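# Stow earphones in chest drawer and close it

## Task

Place the coiled earphones inside the small chest's open drawer, then push that drawer closed, keeping the chest standing upright.

## Robot and tools

Robot: two Franka FR3 seven-joint arms, left_arm and right_arm, each carrying a Robotiq 2F-140 parallel gripper whose fingers do not fold. Bases (URDF root, scene frame): left_arm at (-0.058, +0.407, +0.035) m, right_arm at (-0.037, -0.309, +0.035) m, both nearly unrotated about z. A camera stand sits behind the arms. A loose object may occasionally be nudged by an outside push.

Frame: everything uses the scene frame. Origin is at table-top height, halfway between the nominal bases; +x points out over the table, +z up, +y toward left_arm (arm names are unrelated to image left/right). Gripper axes: fingers point along its +z, and they open and close along its y. end_effector_position is the spot between the pads when closed; fingertips extend about 33 mm past it at gaps up to 40 mm, only about 9 mm when wide open. Reported poses can be off by a few cm, more at long reach.

Row layout (shared by execute_actions and move): one flat list of 18 numbers covering both arms, each in [-1, 1]: left dx, dy, dz, rx, ry, rz, left gripper position, force_limit, speed, then the same nine for the right arm. dx..rz are an offset, not a pose: measured from that arm's Hand target as it stood when the action or move began, along scene axes; rx, ry, rz form one rotation vector applied about the Hand target position. Scale: 1.0 = 0.6 m or 180 degrees. Rows within one action, and targets within one move list, all count from that same start, never from the previous row. Because each new call starts from the current Hand target, sending the same offset again moves further. Six zeros re-request the current Hand target. Gripper numbers are absolute commands: position +1 fully open (140 mm), pads touch near -0.8, -1 closes until blocked; force_limit -1 to +1 (about 14 N to 58 N pad force on narrow parts with a slow close); speed -1 to +1 (about 30 to 250 mm/s); both start at +1. Faster closes grip much harder. To leave a gripper unchanged, resend its previous three numbers; a 0 is a real command.

execute_actions(actions, cameras): actions is a list of actions; each action is up to 15 rows, one per 1/30 s step, and a short table repeats its last row to fill 15. An empty list returns images and full status. cameras: names from cam_high, cam_left_wrist, cam_right_wrist, or ["all"] or []; unknown names invalidate the call.

move(target, speed, blend, blocking, cameras): straight-line motion toward one row or a list of up to 15 rows (offsets from the starting Hand targets). speed in m/s per arm path, 0.002 to 2, default 0.25 (one value or one per target). blend in metres rounds corners; 0 stops at each. Total time is capped at 10 s. Paths ignore obstacles and the other arm. blocking=false returns after about 0.5 s while motion continues. The result adds a move: line with the ending (done, off_target, moving, held, fault) and limits (paced = pose clipped, held = steps withheld).

wait(seconds 0 to 10): lets time pass holding commands. stop(): brakes a running move; fingers keep moving. zoom_image(camera, region [x0,y0,x1,y1] pixels, up to 504x504) enlarges part of the latest image. clear_fault(arm): clears a reported torque or force fault for left_arm or right_arm. read_manual(section "licences") gives licence texts only. finished_scene(scene): ends the scene with its number; irreversible, so only call when earphones are in the drawer, drawer shut, chest upright.

Controller: each step, the command is clipped to within 70 mm and 16 degrees of the measured gripper pose, so grippers often settle short; "Hand target" in the result is the clipped last command and the base for the next offsets. If a gripper rests short, send the missing distance. A blocked arm keeps pressing; command its target back past the gripper to release. Large wrist turns can swing the elbow.

Results: end_effector_position (m) and quat_wxyz, Hand target, Tool commands, joint positions, joint torques, external joint torques, flange force (gripper axes, includes held weight), joint velocities. object_status: 0 moving, 1 blocked while opening, 2 blocked while closing (a grip), 3 reached position or pads met. Check for 2 after closing. position_measured is in counts: 3 open, 75 about 100 mm, 139 about 60 mm, 200 about 20 mm, 230 pads touching.

Avoid: contact forces of 40 N on any part of an arm or held load, or joint contact torques beyond the limits (35/35/32/30/12/12/12 N m from waist to wrist roll), which stop the arm until clear_fault; joint range or speed overruns; the two grippers or arms touching or pinching each other; gripping hard on something still resting on a surface; fast swings with a load; dropping the earphones or letting anything fall or be left off the table; knocking the chest over or slamming the drawer; hitting fixed things. Watch for MOTOR HOT lines: holding loads or straining toward unreachable poses overheats motors and brakes the arm for 30 to 60 s. Cameras: cam_high (504x504, fixed, high view), cam_left_wrist and cam_right_wrist (672x504, on the grippers).

Each tool is called after ">>>" in YAML: its name, and indented under it one key for each argument.

## Session

>>> execute_actions:
  actions: []

Scene clock: 0.00 s.
left_arm: end_effector_position=(+0.3906, +0.3534, +0.3040) position_measured=3 object_status=3 end_effector_quat_wxyz=(-0.104, +0.774, -0.462, -0.421) | right_arm: end_effector_position=(+0.5086, -0.3611, +0.2859) position_measured=3 object_status=3 end_effector_quat_wxyz=(+0.657, +0.632, +0.406, +0.058)
Joint positions: left_arm=[-0.32 0.467 -0.031 -1.437 0.367 1.075 -0.844] | right_arm=[0.274 0.011 0.155 -2.572 -1.668 1.783 -1.044]
Joint velocities: within noise
Joint torques (N m): no reading
External joint torques (N m): no reading
Flange force (N): no reading
Hand target: left_arm +0.3906, +0.3534, +0.3040; -0.104, +0.774, -0.462, -0.421 | right_arm +0.5086, -0.3611, +0.2859; +0.657, +0.632, +0.406, +0.058
Tool commands: left_gripper/position=+1.0 left_gripper/force_limit=+1.0 left_gripper/speed=+1.0 right_gripper/position=+1.0 right_gripper/force_limit=+1.0 right_gripper/speed=+1.0
camera_calibration:
cam_left_wrist: T_world_to_cam=[[-0.802398, -0.554172, 0.221475, 0.450136], [-0.0399313, 0.420134, 0.906583, -0.404157], [-0.595452, 0.718597, -0.359244, 0.229469], [0, 0, 0, 1]] pos_world=[0.481688, 0.254357, 0.349144]
cam_right_wrist: T_world_to_cam=[[0.437809, 0.169359, 0.882973, -0.403825], [-0.834551, -0.288768, 0.469187, 0.188577], [0.334436, -0.942301, 0.0149133, -0.371105], [0, 0, 0, 1]] pos_world=[0.458286, -0.226846, 0.273623]

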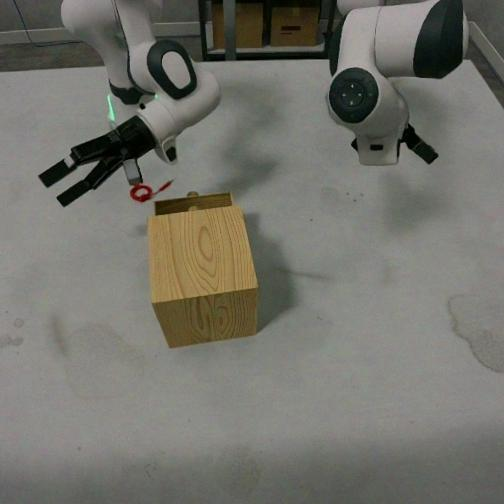

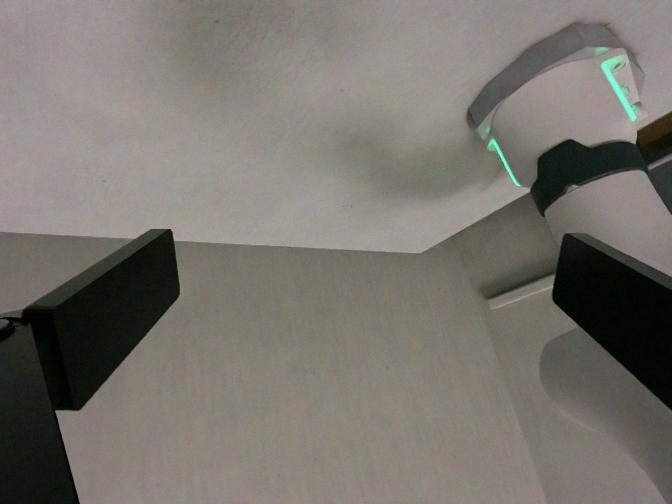

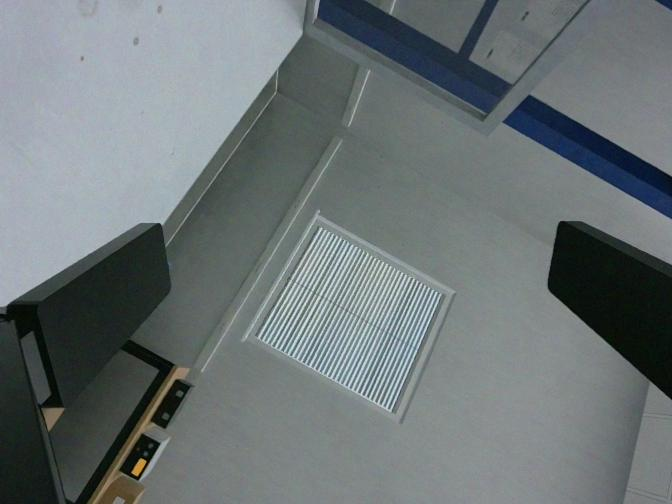

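>>> zoom_image:
  camera: "cam_high"
  region: [110, 160, 290, 350]

>>> zoom_image:
  camera: "cam_high"
  region: [120, 165, 250, 235]

Scaled by 2.653 from the camera's 504x504 image, which has a finer 720x720 frame.

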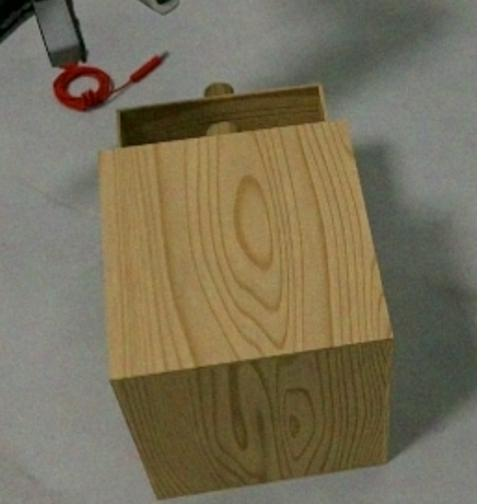

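Scaled by 3.877 from the camera's 504x504 image, which has a finer 720x720 frame.

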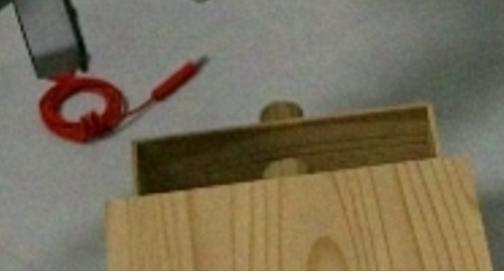

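>>> move:
  target: [0,0,0,0,0,0,1,1,1,-0.148,0,0.024,0.4944,-0.0385,-0.3795,1,-1,0]
  speed: 0.4
  cameras: ["all"]

Scene clock: 47.67 s.
left_arm: end_effector_position=(+0.3906, +0.3534, +0.3040) position_measured=3 object_status=3 end_effector_quat_wxyz=(-0.104, +0.774, -0.462, -0.421) | right_arm: end_effector_position=(+0.4195, -0.3621, +0.2998) position_measured=3 object_status=3 end_effector_quat_wxyz=(+0.001, +0.986, -0.169, -0.001)
Joint positions: left_arm=[-0.32 0.467 -0.031 -1.437 0.367 1.075 -0.844] | right_arm=[0.195 -0.311 -0.315 -2.27 -0.106 1.97 -1.26]
Joint velocities: left_arm=[within noise] | right_arm=[0 -0.001 -0.001 0 0.001 0 -0.005]
Joint torques (N m): left_arm=[0.2 -42.38 1.27 23.11 1.74 -0.19 0.08] | right_arm=[0.85 -20.63 1.97 25.68 1.04 2.71 -0.44]
External joint torques (N m): left_arm=[0.18 3.08 0.73 0.54 -0.12 -0.04 0.08] | right_arm=[0.87 -0.18 -0.6 1.03 0.26 0.06 -0.44]
Flange force (N): left_arm=[6.4 -8.3 -10.1] | right_arm=[3.7 -0.1 -1.9]
Hand target: left_arm +0.3906, +0.3534, +0.3040; -0.104, +0.774, -0.462, -0.421 | right_arm +0.4198, -0.3611, +0.3003; +0.000, +0.986, -0.165, +0.000
Off the commanded pose: left_arm 0.000 m, 0 deg | right_arm 0.001 m, 1 deg.
move: done
camera_calibration:
cam_left_wrist: T_world_to_cam=[[-0.802398, -0.554172, 0.221475, 0.450136], [-0.0399313, 0.420134, 0.906583, -0.404157], [-0.595452, 0.718597, -0.359244, 0.229469], [0, 0, 0, 1]] pos_world=[0.481688, 0.254357, 0.349144]
cam_right_wrist: T_world_to_cam=[[-0.348735, -0.93709, -0.0157118, -0.178147], [-0.882331, 0.322611, 0.342657, 0.386706], [-0.316031, 0.133359, -0.939329, 0.606022], [0, 0, 0, 1]] pos_world=[0.470599, -0.372515, 0.433948]

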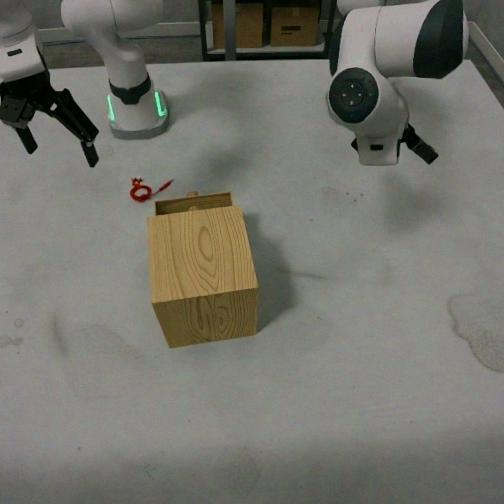

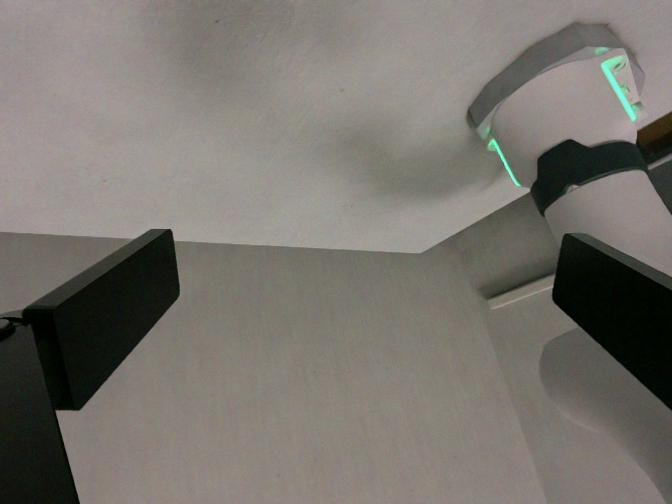

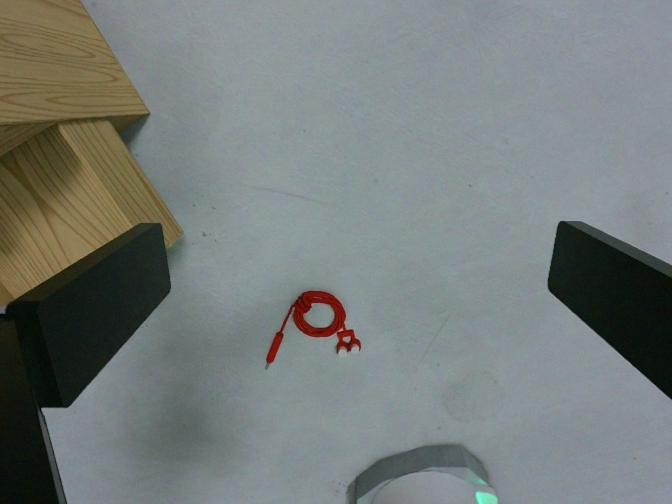

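>>> move:
  target: [0,0,0,0,0,0,1,1,1,-0.266,0.147,-0.134,0,0,-0.858,-0.37,-1,0]
  speed: 0.4
  cameras: ["cam_high","cam_right_wrist"]

Scene clock: 68.50 s.
left_arm: end_effector_position=(+0.3906, +0.3534, +0.3040) position_measured=3 object_status=3 end_effector_quat_wxyz=(-0.104, +0.774, -0.462, -0.421) | right_arm: end_effector_position=(+0.2603, -0.2735, +0.2195) position_measured=176 object_status=3 end_effector_quat_wxyz=(+0.000, -0.062, +0.998, -0.001)
Joint positions: left_arm=[-0.32 0.467 -0.031 -1.437 0.367 1.075 -0.844] | right_arm=[-0.732 -1.051 0.763 -2.808 0.669 1.838 0.988]
Joint velocities: left_arm=[within noise] | right_arm=[0.002 0 -0.001 0.001 0 0 0.004]
Joint torques (N m): left_arm=[0.27 -42.36 1.27 23.13 1.74 -0.18 0.09] | right_arm=[-0.27 3.72 -12.86 21.72 1.07 2.26 0]
External joint torques (N m): left_arm=[0.22 3.18 0.7 0.55 -0.12 -0.03 0.09] | right_arm=[-0.28 -0.95 0.64 1.74 0.32 -0.24 0]
Flange force (N): left_arm=[6.6 -8.5 -10.2] | right_arm=[-2.4 2.3 -2.9]
Hand target: left_arm +0.3906, +0.3534, +0.3040; -0.104, +0.774, -0.462, -0.421 | right_arm +0.2602, -0.2729, +0.2199; +0.000, -0.057, +0.998, +0.000
Off the commanded pose: left_arm 0.000 m, 0 deg | right_arm 0.001 m, 1 deg.
move: done; limits=paced
camera_calibration:
cam_right_wrist: T_world_to_cam=[[-0.106771, 0.994076, -0.020321, 0.314279], [0.933927, 0.107281, 0.340987, -0.286066], [0.341147, 0.017429, -0.939848, 0.265799], [0, 0, 0, 1]] pos_world=[0.210044, -0.286361, 0.353742]
Images, in order (width x height): cam_high 504x504, cam_right_wrist 672x504.

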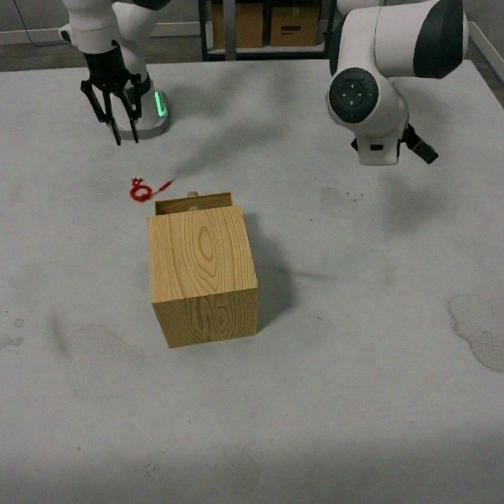

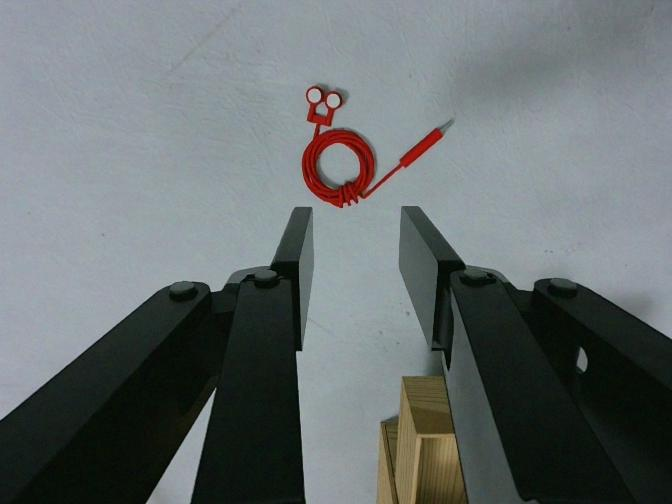

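>>> move:
  target: [0,0,0,0,0,0,1,1,1,0.009,-0.0525,-0.235,0,0,0,-0.37,-1,0]
  speed: 0.2
  cameras: ["cam_right_wrist"]

Scene clock: 76.57 s.
left_arm: end_effector_position=(+0.3906, +0.3534, +0.3040) position_measured=3 object_status=3 end_effector_quat_wxyz=(-0.104, +0.774, -0.462, -0.421) | right_arm: end_effector_position=(+0.2644, -0.3044, +0.0788) position_measured=176 object_status=3 end_effector_quat_wxyz=(-0.001, -0.053, +0.999, -0.001)
Joint positions: left_arm=[-0.32 0.467 -0.031 -1.437 0.367 1.075 -0.844] | right_arm=[-0.903 -0.694 1.128 -2.953 0.946 2.35 0.84]
Joint velocities: left_arm=[within noise] | right_arm=[-0.001 0 0.001 0 -0.001 0.004 -0.006]
Joint torques (N m): left_arm=[0.22 -42.38 1.27 23.13 1.75 -0.17 0.11] | right_arm=[0.15 1.85 -11.01 16.49 0.53 2.67 -0.52]
External joint torques (N m): left_arm=[0.34 2.76 0.83 0.76 -0.09 -0.02 0.11] | right_arm=[0.12 0.46 0.07 1.46 -0.01 0.18 -0.52]
Flange force (N): left_arm=[5.9 -8.4 -10.3] | right_arm=[-5.3 -1.8 2.9]
Hand target: left_arm +0.3906, +0.3534, +0.3040; -0.104, +0.774, -0.462, -0.421 | right_arm +0.2656, -0.3044, +0.0789; +0.000, -0.057, +0.998, +0.000
Off the commanded pose: left_arm 0.000 m, 0 deg | right_arm 0.001 m, 0 deg.
move: done
camera_calibration:
cam_right_wrist: T_world_to_cam=[[-0.0904874, 0.995703, -0.0196805, 0.338701], [0.936407, 0.0917932, 0.338697, -0.243875], [0.339049, 0.0122189, -0.940689, 0.131686], [0, 0, 0, 1]] pos_world=[0.214367, -0.316469, 0.213141]
Images, in order (width x height): cam_right_wrist 672x504.

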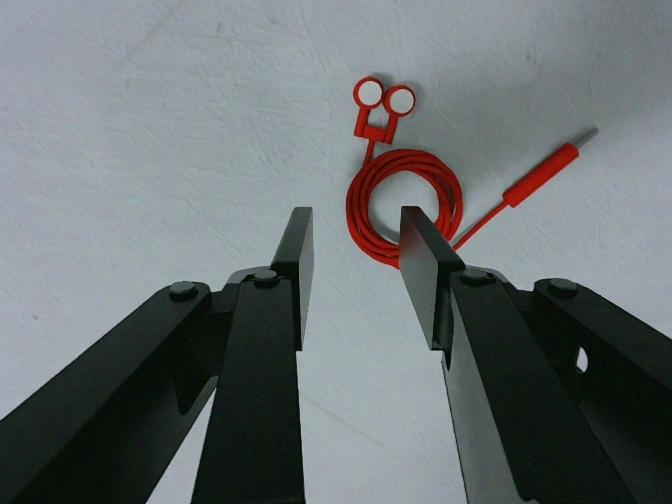

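>>> move:
  target: [0,0,0,0,0,0,1,1,1,0,0.0025,-0.0707,0,0,0,-0.37,-1,-1]
  speed: 0.06
  cameras: ["cam_right_wrist"]

Scene clock: 85.93 s.
left_arm: end_effector_position=(+0.3906, +0.3534, +0.3040) position_measured=3 object_status=3 end_effector_quat_wxyz=(-0.104, +0.774, -0.462, -0.421) | right_arm: end_effector_position=(+0.2644, -0.3030, +0.0365) position_measured=176 object_status=3 end_effector_quat_wxyz=(-0.002, -0.054, +0.999, -0.001)
Joint positions: left_arm=[-0.32 0.467 -0.031 -1.437 0.367 1.075 -0.844] | right_arm=[-1.059 -0.5 1.336 -2.948 1.027 2.566 0.797]
Joint velocities: left_arm=[within noise] | right_arm=[-0.002 0 0.001 0 -0.001 0.006 -0.004]
Joint torques (N m): left_arm=[0.25 -42.33 1.26 23.13 1.75 -0.17 0.08] | right_arm=[-0.26 1.82 -8.44 14.35 0.52 2.8 -0.4]
External joint torques (N m): left_arm=[0.38 2.98 0.82 0.66 -0.09 -0.02 0.08] | right_arm=[-0.32 0.4 0.59 1.46 0.11 0.31 -0.4]
Flange force (N): left_arm=[6.2 -8.6 -10.2] | right_arm=[0.0 0.0 0.0]
Hand target: left_arm +0.3906, +0.3534, +0.3040; -0.104, +0.774, -0.462, -0.421 | right_arm +0.2656, -0.3029, +0.0365; +0.000, -0.057, +0.998, +0.000
Off the commanded pose: left_arm 0.000 m, 0 deg | right_arm 0.001 m, 0 deg.
move: done
camera_calibration:
cam_right_wrist: T_world_to_cam=[[-0.0915732, 0.995605, -0.0196236, 0.336766], [0.936371, 0.0927974, 0.338523, -0.229313], [0.338856, 0.0126247, -0.940753, 0.0920591], [0, 0, 0, 1]] pos_world=[0.214366, -0.315169, 0.170841]
Images, in order (width x height): cam_right_wrist 672x504.

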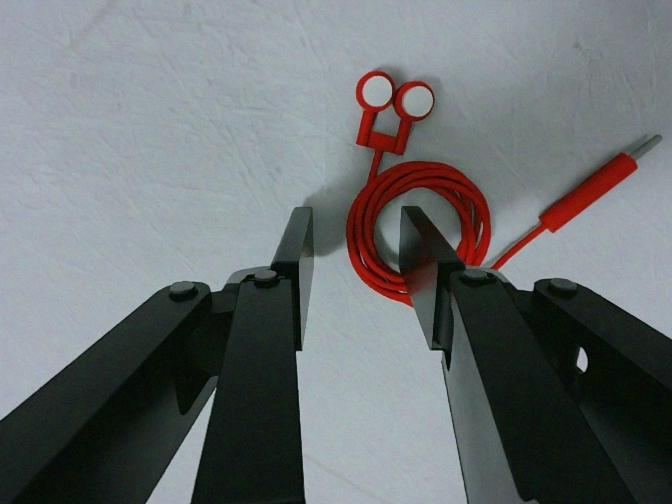

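>>> move:
  target: [0,0,0,0,0,0,1,1,1,0.001,0,-0.0025,0,0,0,-0.37,-1,-1]
  speed: 0.03

>>> move:
  target: [0,0,0,0,0,0,1,1,1,0,0,0,0,0,0,-1,-1,-1]
  speed: 0.03
  cameras: ["cam_right_wrist"]

Scene clock: 91.53 s.
left_arm: end_effector_position=(+0.3906, +0.3534, +0.3040) position_measured=3 object_status=3 end_effector_quat_wxyz=(-0.104, +0.774, -0.462, -0.421) | right_arm: end_effector_position=(+0.2651, -0.3029, +0.0349) position_measured=176 object_status=3 end_effector_quat_wxyz=(-0.001, -0.054, +0.999, +0.000)
Joint positions: left_arm=[-0.32 0.467 -0.031 -1.437 0.367 1.075 -0.844] | right_arm=[-1.07 -0.489 1.347 -2.945 1.027 2.577 0.795]
Joint velocities: left_arm=[within noise] | right_arm=[0 0.004 0.002 0.001 -0.002 0.005 0.002]
Joint torques (N m): left_arm=[0.21 -42.37 1.24 23.08 1.74 -0.18 0.06] | right_arm=[-0.56 2.38 -8.05 14.27 0.36 2.7 -0.4]
External joint torques (N m): left_arm=[0.16 2.92 0.67 0.61 -0.11 -0.04 0.06] | right_arm=[-0.56 1.03 0.87 1.52 -0.05 0.2 -0.4]
Flange force (N): left_arm=[6.2 -8.0 -10.0] | right_arm=[0.0 0.0 0.0]
Hand target: left_arm +0.3906, +0.3534, +0.3040; -0.104, +0.774, -0.462, -0.421 | right_arm +0.2662, -0.3029, +0.0350; +0.000, -0.057, +0.998, +0.000
Off the commanded pose: left_arm 0.000 m, 0 deg | right_arm 0.001 m, 0 deg.
move: done

Scene clock: 92.73 s.
left_arm: end_effector_position=(+0.3906, +0.3534, +0.3040) position_measured=3 object_status=3 end_effector_quat_wxyz=(-0.104, +0.774, -0.462, -0.421) | right_arm: end_effector_position=(+0.2653, -0.3029, +0.0349) position_measured=223 object_status=2 end_effector_quat_wxyz=(-0.001, -0.054, +0.999, +0.000)
Joint positions: left_arm=[-0.32 0.467 -0.031 -1.437 0.367 1.075 -0.844] | right_arm=[-1.07 -0.489 1.347 -2.945 1.027 2.578 0.795]
Joint torques (N m): left_arm=[0.23 -42.39 1.24 23.11 1.75 -0.17 0.09] | right_arm=[-0.21 1.87 -8.48 14.22 0.35 2.75 -0.36]
External joint torques (N m): left_arm=[0.12 2.94 0.63 0.61 -0.11 -0.03 0.09] | right_arm=[-0.2 0.49 0.46 1.41 -0.06 0.24 -0.36]
Flange force (N): left_arm=[6.2 -8.1 -10.0] | right_arm=[0.0 0.0 0.0]
Hand target: left_arm +0.3906, +0.3534, +0.3040; -0.104, +0.774, -0.462, -0.421 | right_arm +0.2662, -0.3029, +0.0350; +0.000, -0.057, +0.998, +0.000
Off the commanded pose: left_arm 0.000 m, 0 deg | right_arm 0.001 m, 0 deg.
move: done
camera_calibration:
cam_right_wrist: T_world_to_cam=[[-0.0917824, 0.99559, -0.0193803, 0.336798], [0.935983, 0.0928973, 0.339566, -0.229487], [0.339869, 0.0130265, -0.940383, 0.0901643], [0, 0, 0, 1]] pos_world=[0.215064, -0.315169, 0.169242]
Images, in order (width x height): cam_right_wrist 672x504.

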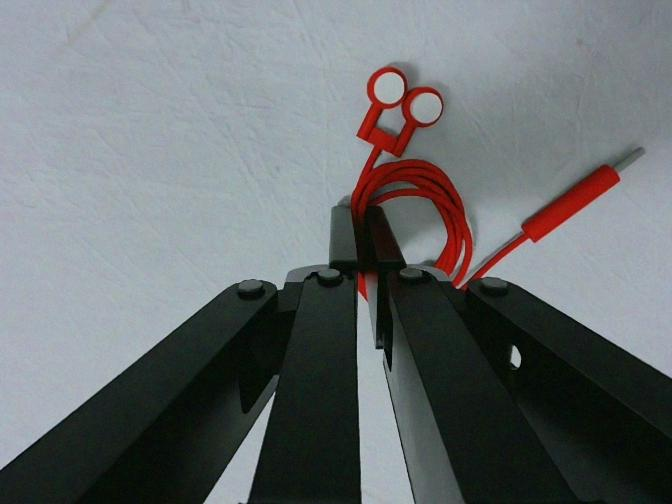

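>>> move:
  target:
    - [0,0,0,0,0,0,1,1,1,0,0,0.25,0,0,0,-1,-1,-1]
    - [0,0,0,0,0,0,1,1,1,0.0,0,0.442,0,0,0,-1,-1,-1]
    - [0,0,0,0,0,0,1,1,1,0.282,0.308,0.442,0,0,0,-1,-1,-1]
  speed: 0.15
  blend: [0.05,0.05,0]
  cameras: ["cam_right_wrist","cam_high"]

>>> zoom_image:
  camera: "cam_high"
  region: [120, 130, 270, 280]

Scene clock: 105.37 s.
left_arm: end_effector_position=(+0.3906, +0.3534, +0.3040) position_measured=3 object_status=3 end_effector_quat_wxyz=(-0.104, +0.774, -0.462, -0.421) | right_arm: end_effector_position=(+0.4359, -0.1187, +0.3003) position_measured=223 object_status=2 end_effector_quat_wxyz=(+0.001, -0.061, +0.998, -0.001)
Joint positions: left_arm=[-0.32 0.467 -0.031 -1.437 0.367 1.075 -0.844] | right_arm=[-1.198 -0.756 1.245 -2.067 0.717 1.726 1.289]
Joint velocities: left_arm=[within noise] | right_arm=[-0.001 0.001 0.001 0.001 0 0 0.005]
Joint torques (N m): left_arm=[0.23 -42.34 1.28 23.12 1.74 -0.18 0.07] | right_arm=[-0.3 11.58 -20.19 20.72 1.11 2.29 0.13]
External joint torques (N m): left_arm=[0.17 2.89 0.71 0.69 -0.11 -0.02 0.07] | right_arm=[-0.36 -1.34 0.76 1.77 0.31 -0.18 0.13]
Flange force (N): left_arm=[6.2 -8.2 -10.3] | right_arm=[-7.2 3.1 -1.9]
Hand target: left_arm +0.3906, +0.3534, +0.3040; -0.104, +0.774, -0.462, -0.421 | right_arm +0.4354, -0.1181, +0.3002; +0.000, -0.057, +0.998, +0.000
Off the commanded pose: left_arm 0.000 m, 0 deg | right_arm 0.001 m, 1 deg.
move: done
camera_calibration:
cam_right_wrist: T_world_to_cam=[[-0.106349, 0.994137, -0.01953, 0.180356], [0.933348, 0.106581, 0.342785, -0.494546], [0.342856, 0.0182267, -0.939211, 0.278317], [0, 0, 0, 1]] pos_world=[0.385341, -0.131663, 0.434444]
Images, in order (width x height): cam_high 504x504, cam_right_wrist 672x504.

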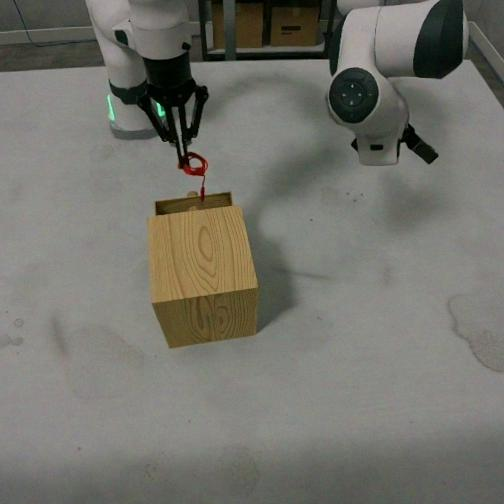

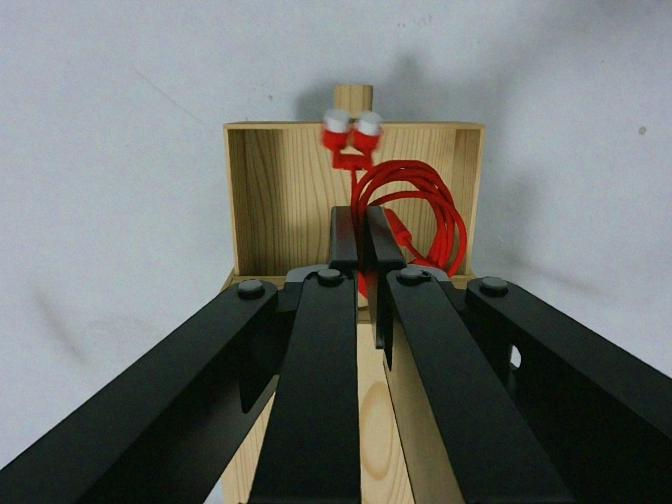

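Scaled by 3.360 from the camera's 504x504 image, which has a finer 720x720 frame.

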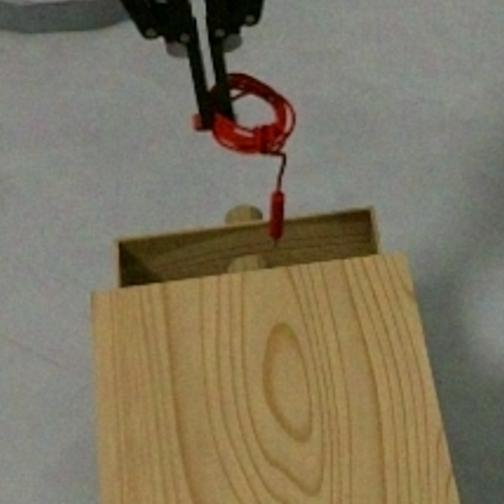

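>>> move:
  target: [0,0,0,0,0,0,1,1,1,0.048,-0.06,-0.06,0,0,0,-1,-1,-1]
  speed: 0.08
  cameras: ["cam_right_wrist","cam_high"]

>>> zoom_image:
  camera: "cam_high"
  region: [120, 130, 270, 280]

Scene clock: 130.10 s.
left_arm: end_effector_position=(+0.3906, +0.3534, +0.3040) position_measured=3 object_status=3 end_effector_quat_wxyz=(-0.104, +0.774, -0.462, -0.421) | right_arm: end_effector_position=(+0.4630, -0.1538, +0.2640) position_measured=223 object_status=2 end_effector_quat_wxyz=(-0.001, -0.053, +0.999, -0.001)
Joint positions: left_arm=[-0.32 0.467 -0.031 -1.437 0.367 1.075 -0.844] | right_arm=[-1.335 -0.714 1.357 -2.083 0.719 1.82 1.241]
Joint velocities: left_arm=[within noise] | right_arm=[0.001 0 0 -0.001 -0.001 0.002 -0.006]
Joint torques (N m): left_arm=[0.21 -42.34 1.25 23.12 1.75 -0.18 0.09] | right_arm=[-0.18 14.04 -19.73 20.61 0.77 2.73 -0.43]
External joint torques (N m): left_arm=[0.16 3.23 0.67 0.49 -0.13 -0.03 0.09] | right_arm=[-0.2 -0.02 0.85 1.4 0.01 0.25 -0.43]
Flange force (N): left_arm=[6.6 -8.4 -10.1] | right_arm=[-8.2 0.6 0.1]
Hand target: left_arm +0.3906, +0.3534, +0.3040; -0.104, +0.774, -0.462, -0.421 | right_arm +0.4642, -0.1541, +0.2642; +0.000, -0.057, +0.998, +0.000
Off the commanded pose: left_arm 0.000 m, 0 deg | right_arm 0.001 m, 0 deg.
move: done
camera_calibration:
cam_right_wrist: T_world_to_cam=[[-0.089756, 0.995758, -0.0202653, 0.210295], [0.936479, 0.0913044, 0.338629, -0.506387], [0.339043, 0.011416, -0.940702, 0.236633], [0, 0, 0, 1]] pos_world=[0.412868, -0.165868, 0.398341]
Images, in order (width x height): cam_high 504x504, cam_right_wrist 672x504.

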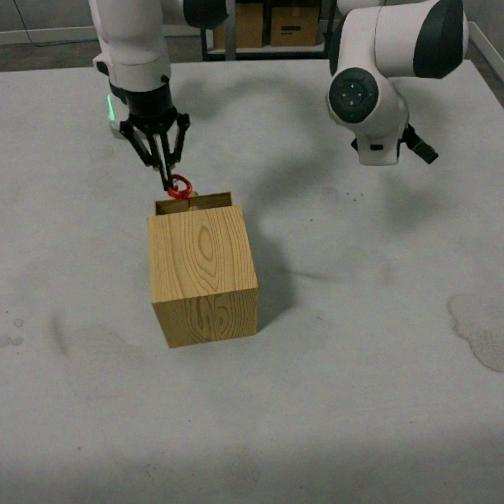

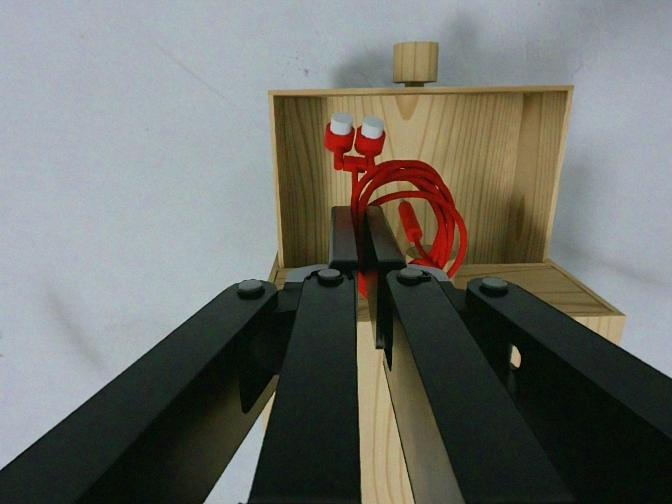

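Scaled by 3.360 from the camera's 504x504 image, which has a finer 720x720 frame.

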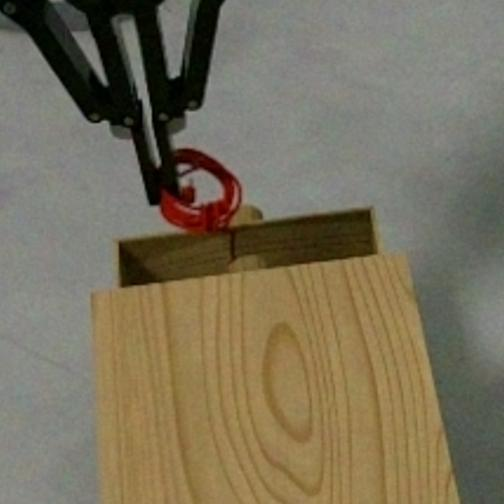

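>>> move:
  target: [0,0,0,0,0,0,1,1,1,0,0,-0.175,0,0,0,-1,-1,-1]
  speed: 0.07
  cameras: ["cam_right_wrist","cam_high"]

>>> zoom_image:
  camera: "cam_high"
  region: [120, 130, 270, 280]

Scene clock: 141.93 s.
left_arm: end_effector_position=(+0.3906, +0.3534, +0.3040) position_measured=3 object_status=3 end_effector_quat_wxyz=(-0.104, +0.774, -0.462, -0.421) | right_arm: end_effector_position=(+0.4632, -0.1537, +0.1593) position_measured=223 object_status=2 end_effector_quat_wxyz=(-0.002, -0.054, +0.999, -0.001)
Joint positions: left_arm=[-0.32 0.467 -0.031 -1.437 0.367 1.075 -0.844] | right_arm=[-1.442 -0.719 1.593 -2.206 0.83 2.045 1.189]
Joint velocities: left_arm=[within noise] | right_arm=[0.001 0.001 -0.001 -0.002 0.001 0.004 -0.003]
Joint torques (N m): left_arm=[0.26 -42.35 1.29 23.12 1.75 -0.18 0.11] | right_arm=[-0.27 17.23 -19.81 18.63 0.87 2.75 -0.3]
External joint torques (N m): left_arm=[0.33 2.68 0.81 0.8 -0.08 -0.02 0.11] | right_arm=[-0.36 -0.65 0.76 0.97 0.16 0.28 -0.3]
Flange force (N): left_arm=[5.7 -8.3 -10.3] | right_arm=[-7.1 0.4 3.0]
Hand target: left_arm +0.3906, +0.3534, +0.3040; -0.104, +0.774, -0.462, -0.421 | right_arm +0.4642, -0.1541, +0.1592; +0.000, -0.057, +0.998, +0.000
Off the commanded pose: left_arm 0.000 m, 0 deg | right_arm 0.001 m, 0 deg.
move: done
camera_calibration:
cam_right_wrist: T_world_to_cam=[[-0.0925643, 0.995491, -0.0207155, 0.209348], [0.936264, 0.0941003, 0.338459, -0.470652], [0.338882, 0.011934, -0.940753, 0.138301], [0, 0, 0, 1]] pos_world=[0.413165, -0.165766, 0.29374]
Images, in order (width x height): cam_high 504x504, cam_right_wrist 672x504.

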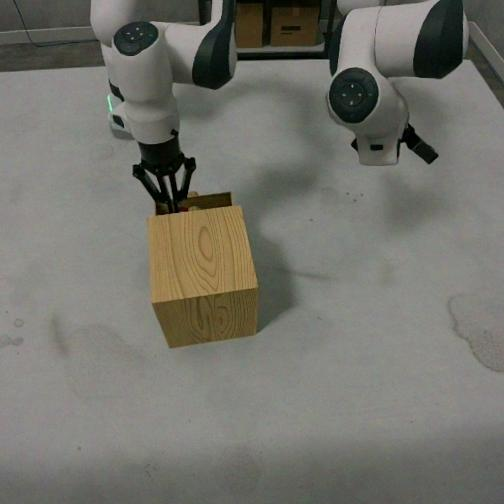

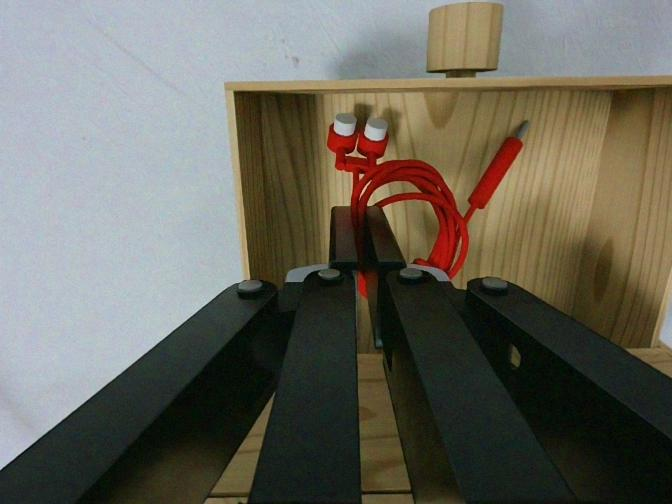

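Scaled by 3.360 from the camera's 504x504 image, which has a finer 720x720 frame.

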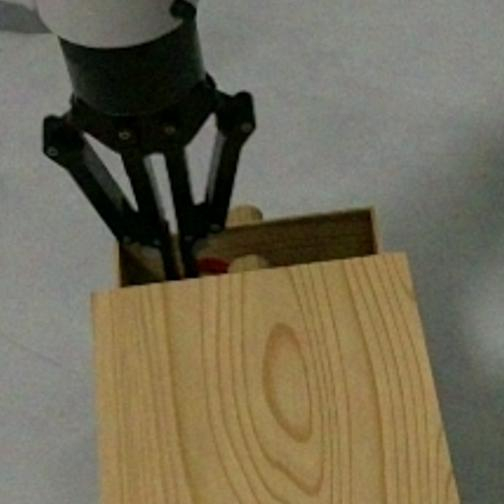

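>>> move:
  target: [0,0,0,0,0,0,1,1,1,0,0,-0.067,0,0,0,-1,-1,-1]
  speed: 0.05
  cameras: ["cam_right_wrist","cam_high"]

>>> zoom_image:
  camera: "cam_high"
  region: [120, 130, 270, 280]

Scene clock: 150.43 s.
left_arm: end_effector_position=(+0.3906, +0.3534, +0.3040) position_measured=3 object_status=3 end_effector_quat_wxyz=(-0.104, +0.774, -0.462, -0.421) | right_arm: end_effector_position=(+0.4634, -0.1533, +0.1192) position_measured=223 object_status=2 end_effector_quat_wxyz=(-0.002, -0.054, +0.999, -0.001)
Joint positions: left_arm=[-0.32 0.467 -0.031 -1.437 0.367 1.075 -0.844] | right_arm=[-1.513 -0.724 1.709 -2.229 0.882 2.127 1.165]
Joint velocities: left_arm=[within noise] | right_arm=[-0.001 -0.001 0.001 0 0.001 0.005 -0.004]
Joint torques (N m): left_arm=[0.24 -42.38 1.26 23.13 1.75 -0.17 0.11] | right_arm=[-0.29 19.44 -19.71 17.63 0.78 2.74 -0.29]
External joint torques (N m): left_arm=[0.31 3 0.77 0.62 -0.1 -0.02 0.11] | right_arm=[-0.28 -0.79 0.72 0.98 0.11 0.27 -0.29]
Flange force (N): left_arm=[6.2 -8.5 -10.2] | right_arm=[-6.7 0.4 3.6]
Hand target: left_arm +0.3906, +0.3534, +0.3040; -0.104, +0.774, -0.462, -0.421 | right_arm +0.4642, -0.1541, +0.1190; +0.000, -0.057, +0.998, +0.000
Off the commanded pose: left_arm 0.000 m, 0 deg | right_arm 0.001 m, 0 deg.
move: done
camera_calibration:
cam_right_wrist: T_world_to_cam=[[-0.0925268, 0.995523, -0.0193293, 0.207966], [0.936262, 0.0935934, 0.338606, -0.457279], [0.338899, 0.0132328, -0.94073, 0.10065], [0, 0, 0, 1]] pos_world=[0.413265, -0.165569, 0.253542]
Images, in order (width x height): cam_high 504x504, cam_right_wrist 672x504.

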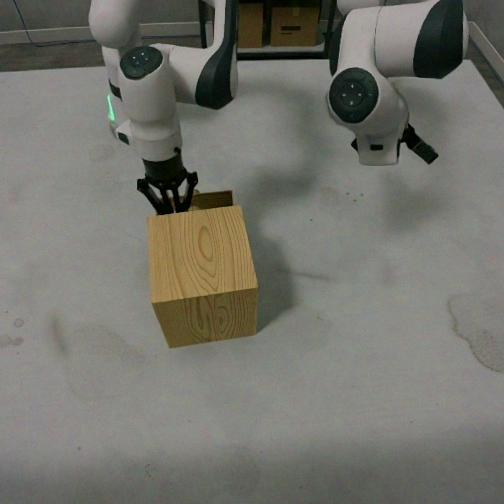

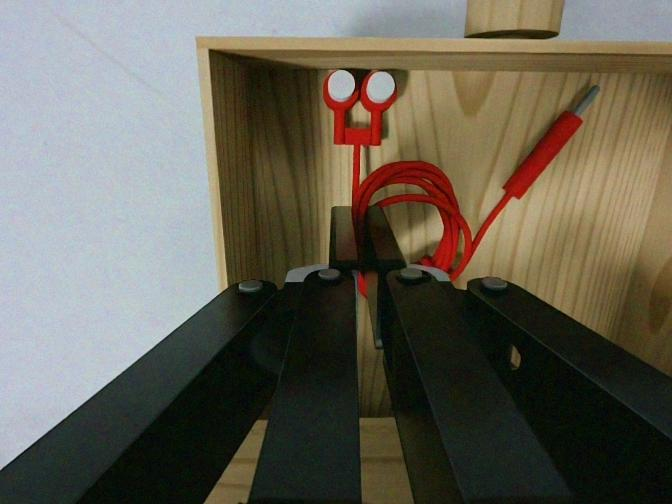

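Scaled by 3.360 from the camera's 504x504 image, which has a finer 720x720 frame.

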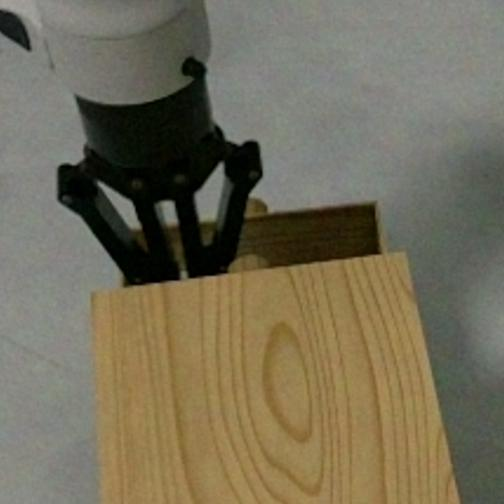

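>>> move:
  target: [0,0,0,0,0,0,1,1,1,0,0,-0.033,0,0,0,-1,-1,-1]
  speed: 0.04
  cameras: ["cam_right_wrist","cam_high"]

>>> zoom_image:
  camera: "cam_high"
  region: [120, 130, 270, 280]

Scene clock: 160.23 s.
left_arm: end_effector_position=(+0.3906, +0.3534, +0.3040) position_measured=3 object_status=3 end_effector_quat_wxyz=(-0.104, +0.774, -0.462, -0.421) | right_arm: end_effector_position=(+0.4657, -0.1523, +0.1033) position_measured=223 object_status=2 end_effector_quat_wxyz=(+0.001, -0.055, +0.999, +0.002)
Joint positions: left_arm=[-0.32 0.467 -0.031 -1.437 0.367 1.075 -0.844] | right_arm=[-1.55 -0.727 1.761 -2.231 0.909 2.163 1.15]
Joint velocities: left_arm=[within noise] | right_arm=[-0.001 -0.001 0 -0.001 0.003 0.003 -0.006]
Joint torques (N m): left_arm=[0.24 -42.37 1.29 23.13 1.75 -0.17 0.1] | right_arm=[-1.59 18.21 -15.13 14.31 1.21 3.19 -0.37]
External joint torques (N m): left_arm=[0.2 2.82 0.73 0.72 -0.1 -0.01 0.1] | right_arm=[-1.54 -3.23 5.23 -1.93 0.56 0.71 -0.37]
Flange force (N): left_arm=[6.1 -8.3 -10.3] | right_arm=[-14.2 -0.9 23.6]
Hand target: left_arm +0.3906, +0.3534, +0.3040; -0.104, +0.774, -0.462, -0.421 | right_arm +0.4642, -0.1541, +0.0992; +0.000, -0.057, +0.998, +0.000
Off the commanded pose: left_arm 0.000 m, 0 deg | right_arm 0.005 m, 0 deg.
move: off_target (right_arm)
camera_calibration:
cam_right_wrist: T_world_to_cam=[[-0.092832, 0.995562, -0.0154195, 0.206634], [0.934783, 0.0924765, 0.342972, -0.454152], [0.342876, 0.0174249, -0.939219, 0.0835812], [0, 0, 0, 1]] pos_world=[0.415057, -0.165176, 0.237448]
Images, in order (width x height): cam_high 504x504, cam_right_wrist 672x504.

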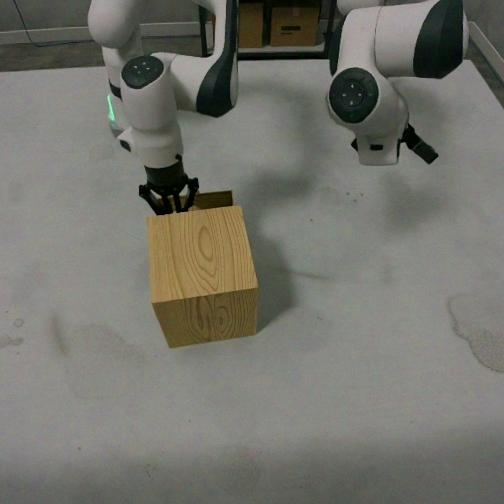

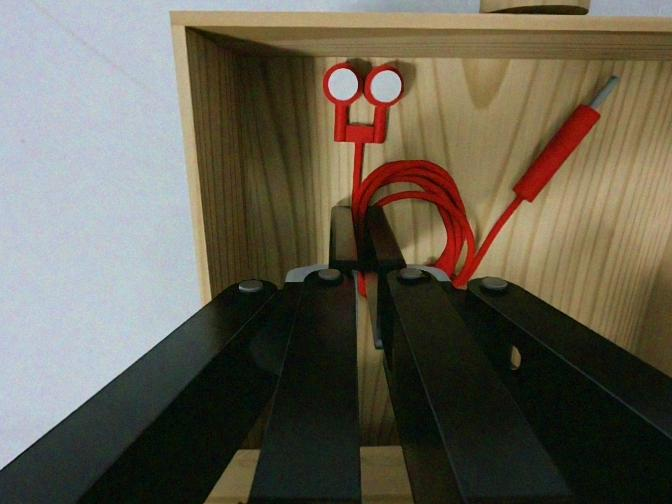

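Scaled by 3.360 from the camera's 504x504 image, which has a finer 720x720 frame.

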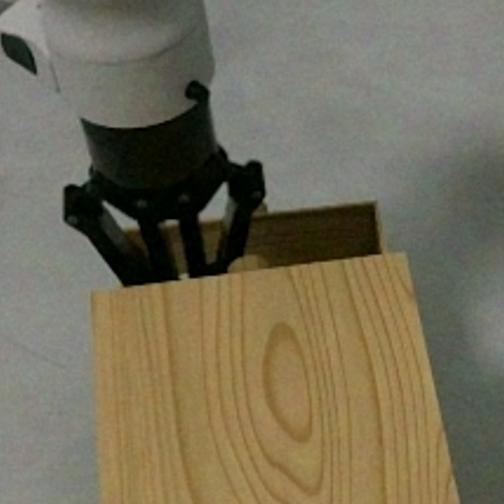

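>>> move:
  target: [0,0,0,0,0,0,1,1,1,0,0,0.0125,0,0,0,-1,-1,-1]
  speed: 0.05

>>> move:
  target: [0,0,0,0,0,0,1,1,1,0,0,0,0,0,0,-0.6,-1,-1]
  speed: 0.04
  cameras: ["cam_right_wrist"]

Scene clock: 165.23 s.
left_arm: end_effector_position=(+0.3906, +0.3534, +0.3040) position_measured=3 object_status=3 end_effector_quat_wxyz=(-0.104, +0.774, -0.462, -0.421) | right_arm: end_effector_position=(+0.4660, -0.1542, +0.1069) position_measured=223 object_status=2 end_effector_quat_wxyz=(+0.002, -0.056, +0.998, -0.001)
Joint positions: left_arm=[-0.32 0.467 -0.031 -1.437 0.367 1.075 -0.844] | right_arm=[-1.54 -0.727 1.748 -2.233 0.902 2.16 1.149]
Joint velocities: left_arm=[within noise] | right_arm=[0.002 0 -0.001 0 -0.001 -0.004 0]
Joint torques (N m): left_arm=[0.26 -42.39 1.28 23.13 1.74 -0.18 0.08] | right_arm=[1.38 20.33 -20.1 17.26 0.31 2.32 -0.14]
External joint torques (N m): left_arm=[0.31 2.82 0.78 0.71 -0.11 -0.03 0.08] | right_arm=[1.38 -0.68 0.22 0.94 -0.35 -0.17 -0.14]
Flange force (N): left_arm=[6.0 -8.3 -10.2] | right_arm=[0.8 2.4 -2.5]
Hand target: left_arm +0.3906, +0.3534, +0.3040; -0.104, +0.774, -0.462, -0.421 | right_arm +0.4642, -0.1541, +0.1067; +0.000, -0.057, +0.998, +0.000
Off the commanded pose: left_arm 0.000 m, 0 deg | right_arm 0.002 m, 0 deg.
move: done

Scene clock: 165.83 s.
left_arm: end_effector_position=(+0.3906, +0.3534, +0.3040) position_measured=3 object_status=3 end_effector_quat_wxyz=(-0.104, +0.774, -0.462, -0.421) | right_arm: end_effector_position=(+0.4658, -0.1542, +0.1070) position_measured=205 object_status=0 end_effector_quat_wxyz=(+0.002, -0.056, +0.998, -0.001)
Joint positions: left_arm=[-0.32 0.467 -0.031 -1.437 0.367 1.075 -0.844] | right_arm=[-1.54 -0.727 1.748 -2.233 0.902 2.16 1.149]
Joint torques (N m): left_arm=[0.21 -42.34 1.24 23.12 1.76 -0.18 0.08] | right_arm=[0.84 20.28 -20.44 17.33 0.36 2.3 -0.22]
External joint torques (N m): left_arm=[0.2 2.98 0.71 0.63 -0.09 -0.03 0.08] | right_arm=[0.99 -0.8 0.04 1.03 -0.29 -0.2 -0.22]
Flange force (N): left_arm=[6.3 -8.3 -10.2] | right_arm=[-0.7 1.8 -2.1]
Hand target: left_arm +0.3906, +0.3534, +0.3040; -0.104, +0.774, -0.462, -0.421 | right_arm +0.4642, -0.1541, +0.1067; +0.000, -0.057, +0.998, +0.000
Off the commanded pose: left_arm 0.000 m, 0 deg | right_arm 0.002 m, 0 deg.
move: done
camera_calibration:
cam_right_wrist: T_world_to_cam=[[-0.0963847, 0.995147, -0.0198329, 0.210622], [0.933478, 0.0972912, 0.345185, -0.454207], [0.345439, 0.0147569, -0.938325, 0.0852391], [0, 0, 0, 1]] pos_world=[0.414849, -0.166667, 0.240945]
Images, in order (width x height): cam_right_wrist 672x504.

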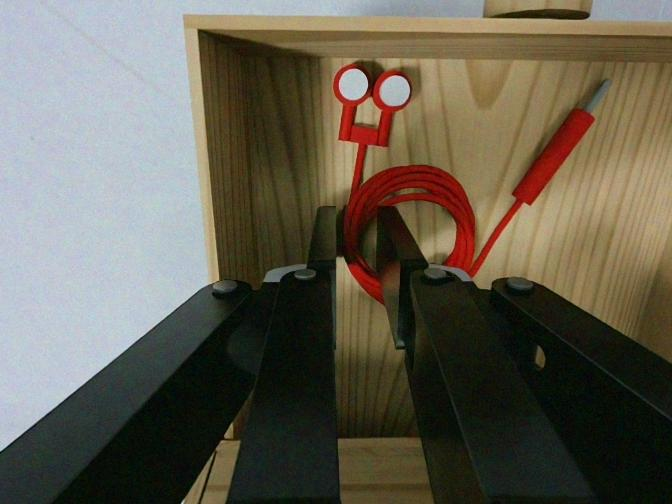

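>>> move:
  target: [0,0,0,0,0,0,1,1,1,-0.003,0,0.08,0,0,0,-0.6,-1,-1]
  speed: 0.06
  cameras: ["cam_right_wrist"]

>>> move:
  target: [0,0,0,0,0,0,1,1,1,0,0,0.25,0,0,0,-0.6,-1,-1]
  speed: 0.15
  cameras: ["cam_right_wrist","cam_high"]

>>> zoom_image:
  camera: "cam_high"
  region: [120, 130, 270, 280]

Scene clock: 173.47 s.
left_arm: end_effector_position=(+0.3906, +0.3534, +0.3040) position_measured=3 object_status=3 end_effector_quat_wxyz=(-0.104, +0.774, -0.462, -0.421) | right_arm: end_effector_position=(+0.4634, -0.1545, +0.1546) position_measured=205 object_status=3 end_effector_quat_wxyz=(+0.001, -0.060, +0.998, +0.000)
Joint positions: left_arm=[-0.32 0.467 -0.031 -1.437 0.367 1.075 -0.844] | right_arm=[-1.444 -0.71 1.603 -2.217 0.834 2.067 1.175]
Joint velocities: left_arm=[within noise] | right_arm=[0.001 0.001 -0.001 0.001 0.001 -0.005 0.001]
Joint torques (N m): left_arm=[0.22 -42.38 1.28 23.13 1.75 -0.18 0.08] | right_arm=[0.81 17.01 -20.25 19.19 0.53 2.26 -0.01]
External joint torques (N m): left_arm=[0.15 2.96 0.69 0.66 -0.11 -0.02 0.08] | right_arm=[0.88 -0.71 0.1 1.63 -0.16 -0.23 -0.01]
Flange force (N): left_arm=[6.3 -8.3 -10.3] | right_arm=[-2.4 2.5 -2.7]
Hand target: left_arm +0.3906, +0.3534, +0.3040; -0.104, +0.774, -0.462, -0.421 | right_arm +0.4624, -0.1541, +0.1547; +0.000, -0.057, +0.998, +0.000
Off the commanded pose: left_arm 0.000 m, 0 deg | right_arm 0.001 m, 0 deg.
move: done
camera_calibration:
cam_right_wrist: T_world_to_cam=[[-0.102712, 0.994545, -0.0181666, 0.21418], [0.933268, 0.102671, 0.344195, -0.467263], [0.344183, 0.0183987, -0.938722, 0.132015], [0, 0, 0, 1]] pos_world=[0.412643, -0.167467, 0.288646]
Images, in order (width x height): cam_right_wrist 672x504.

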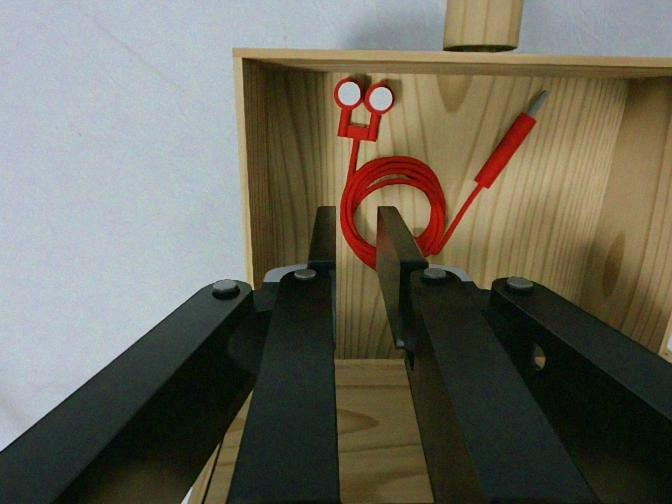

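Scene clock: 175.33 s.
left_arm: end_effector_position=(+0.3906, +0.3534, +0.3040) position_measured=3 object_status=3 end_effector_quat_wxyz=(-0.104, +0.774, -0.462, -0.421) | right_arm: end_effector_position=(+0.4633, -0.1541, +0.3044) position_measured=205 object_status=3 end_effector_quat_wxyz=(+0.001, -0.060, +0.998, +0.001)
Joint positions: left_arm=[-0.32 0.467 -0.031 -1.437 0.367 1.075 -0.844] | right_arm=[-1.307 -0.686 1.289 -2.02 0.668 1.751 1.252]
Joint velocities: left_arm=[within noise] | right_arm=[-0.001 0 0.001 -0.001 0 -0.005 0.005]
Joint torques (N m): left_arm=[0.25 -42.41 1.22 23.09 1.74 -0.17 0.06] | right_arm=[0.3 11.37 -19.79 21.57 0.8 2.41 -0.03]
External joint torques (N m): left_arm=[0.26 2.69 0.71 0.72 -0.1 -0.02 0.06] | right_arm=[0.27 -1.25 -0.04 1.74 0.02 -0.08 -0.03]
Flange force (N): left_arm=[5.8 -8.0 -9.9] | right_arm=[-2.6 2.0 -3.2]
Hand target: left_arm +0.3906, +0.3534, +0.3040; -0.104, +0.774, -0.462, -0.421 | right_arm +0.4624, -0.1541, +0.3047; +0.000, -0.057, +0.998, +0.000
Off the commanded pose: left_arm 0.000 m, 0 deg | right_arm 0.001 m, 0 deg.
move: done
camera_calibration:
cam_right_wrist: T_world_to_cam=[[-0.104331, 0.994394, -0.0171803, 0.217024], [0.933379, 0.103865, 0.343534, -0.518483], [0.343392, 0.0198055, -0.938983, 0.273276], [0, 0, 0, 1]] pos_world=[0.412743, -0.167368, 0.438447]
Images, in order (width x height): cam_high 504x504, cam_right_wrist 672x504.

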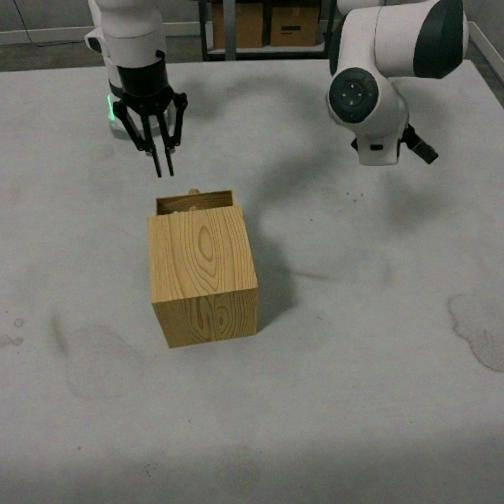

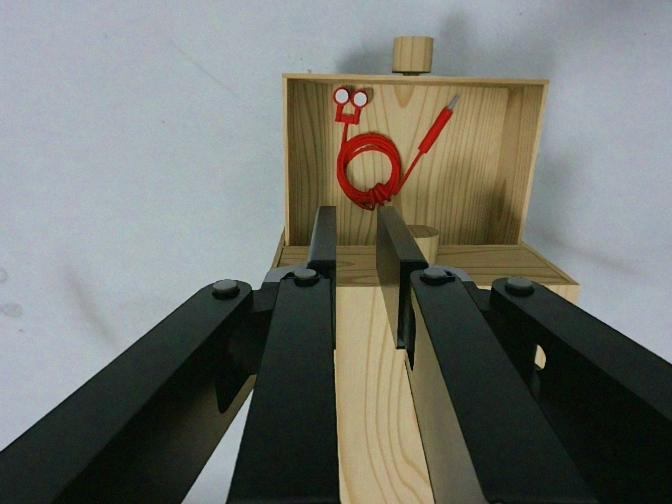

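Scaled by 3.360 from the camera's 504x504 image, which has a finer 720x720 frame.

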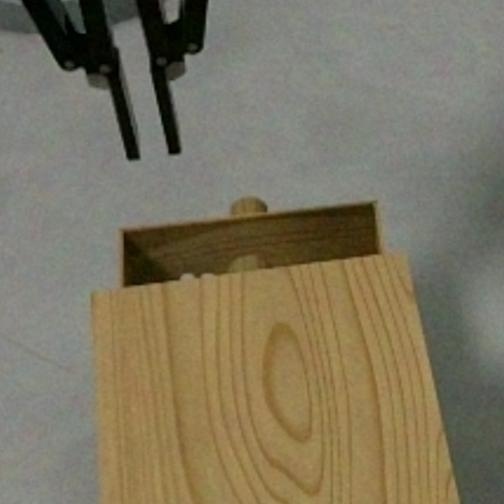

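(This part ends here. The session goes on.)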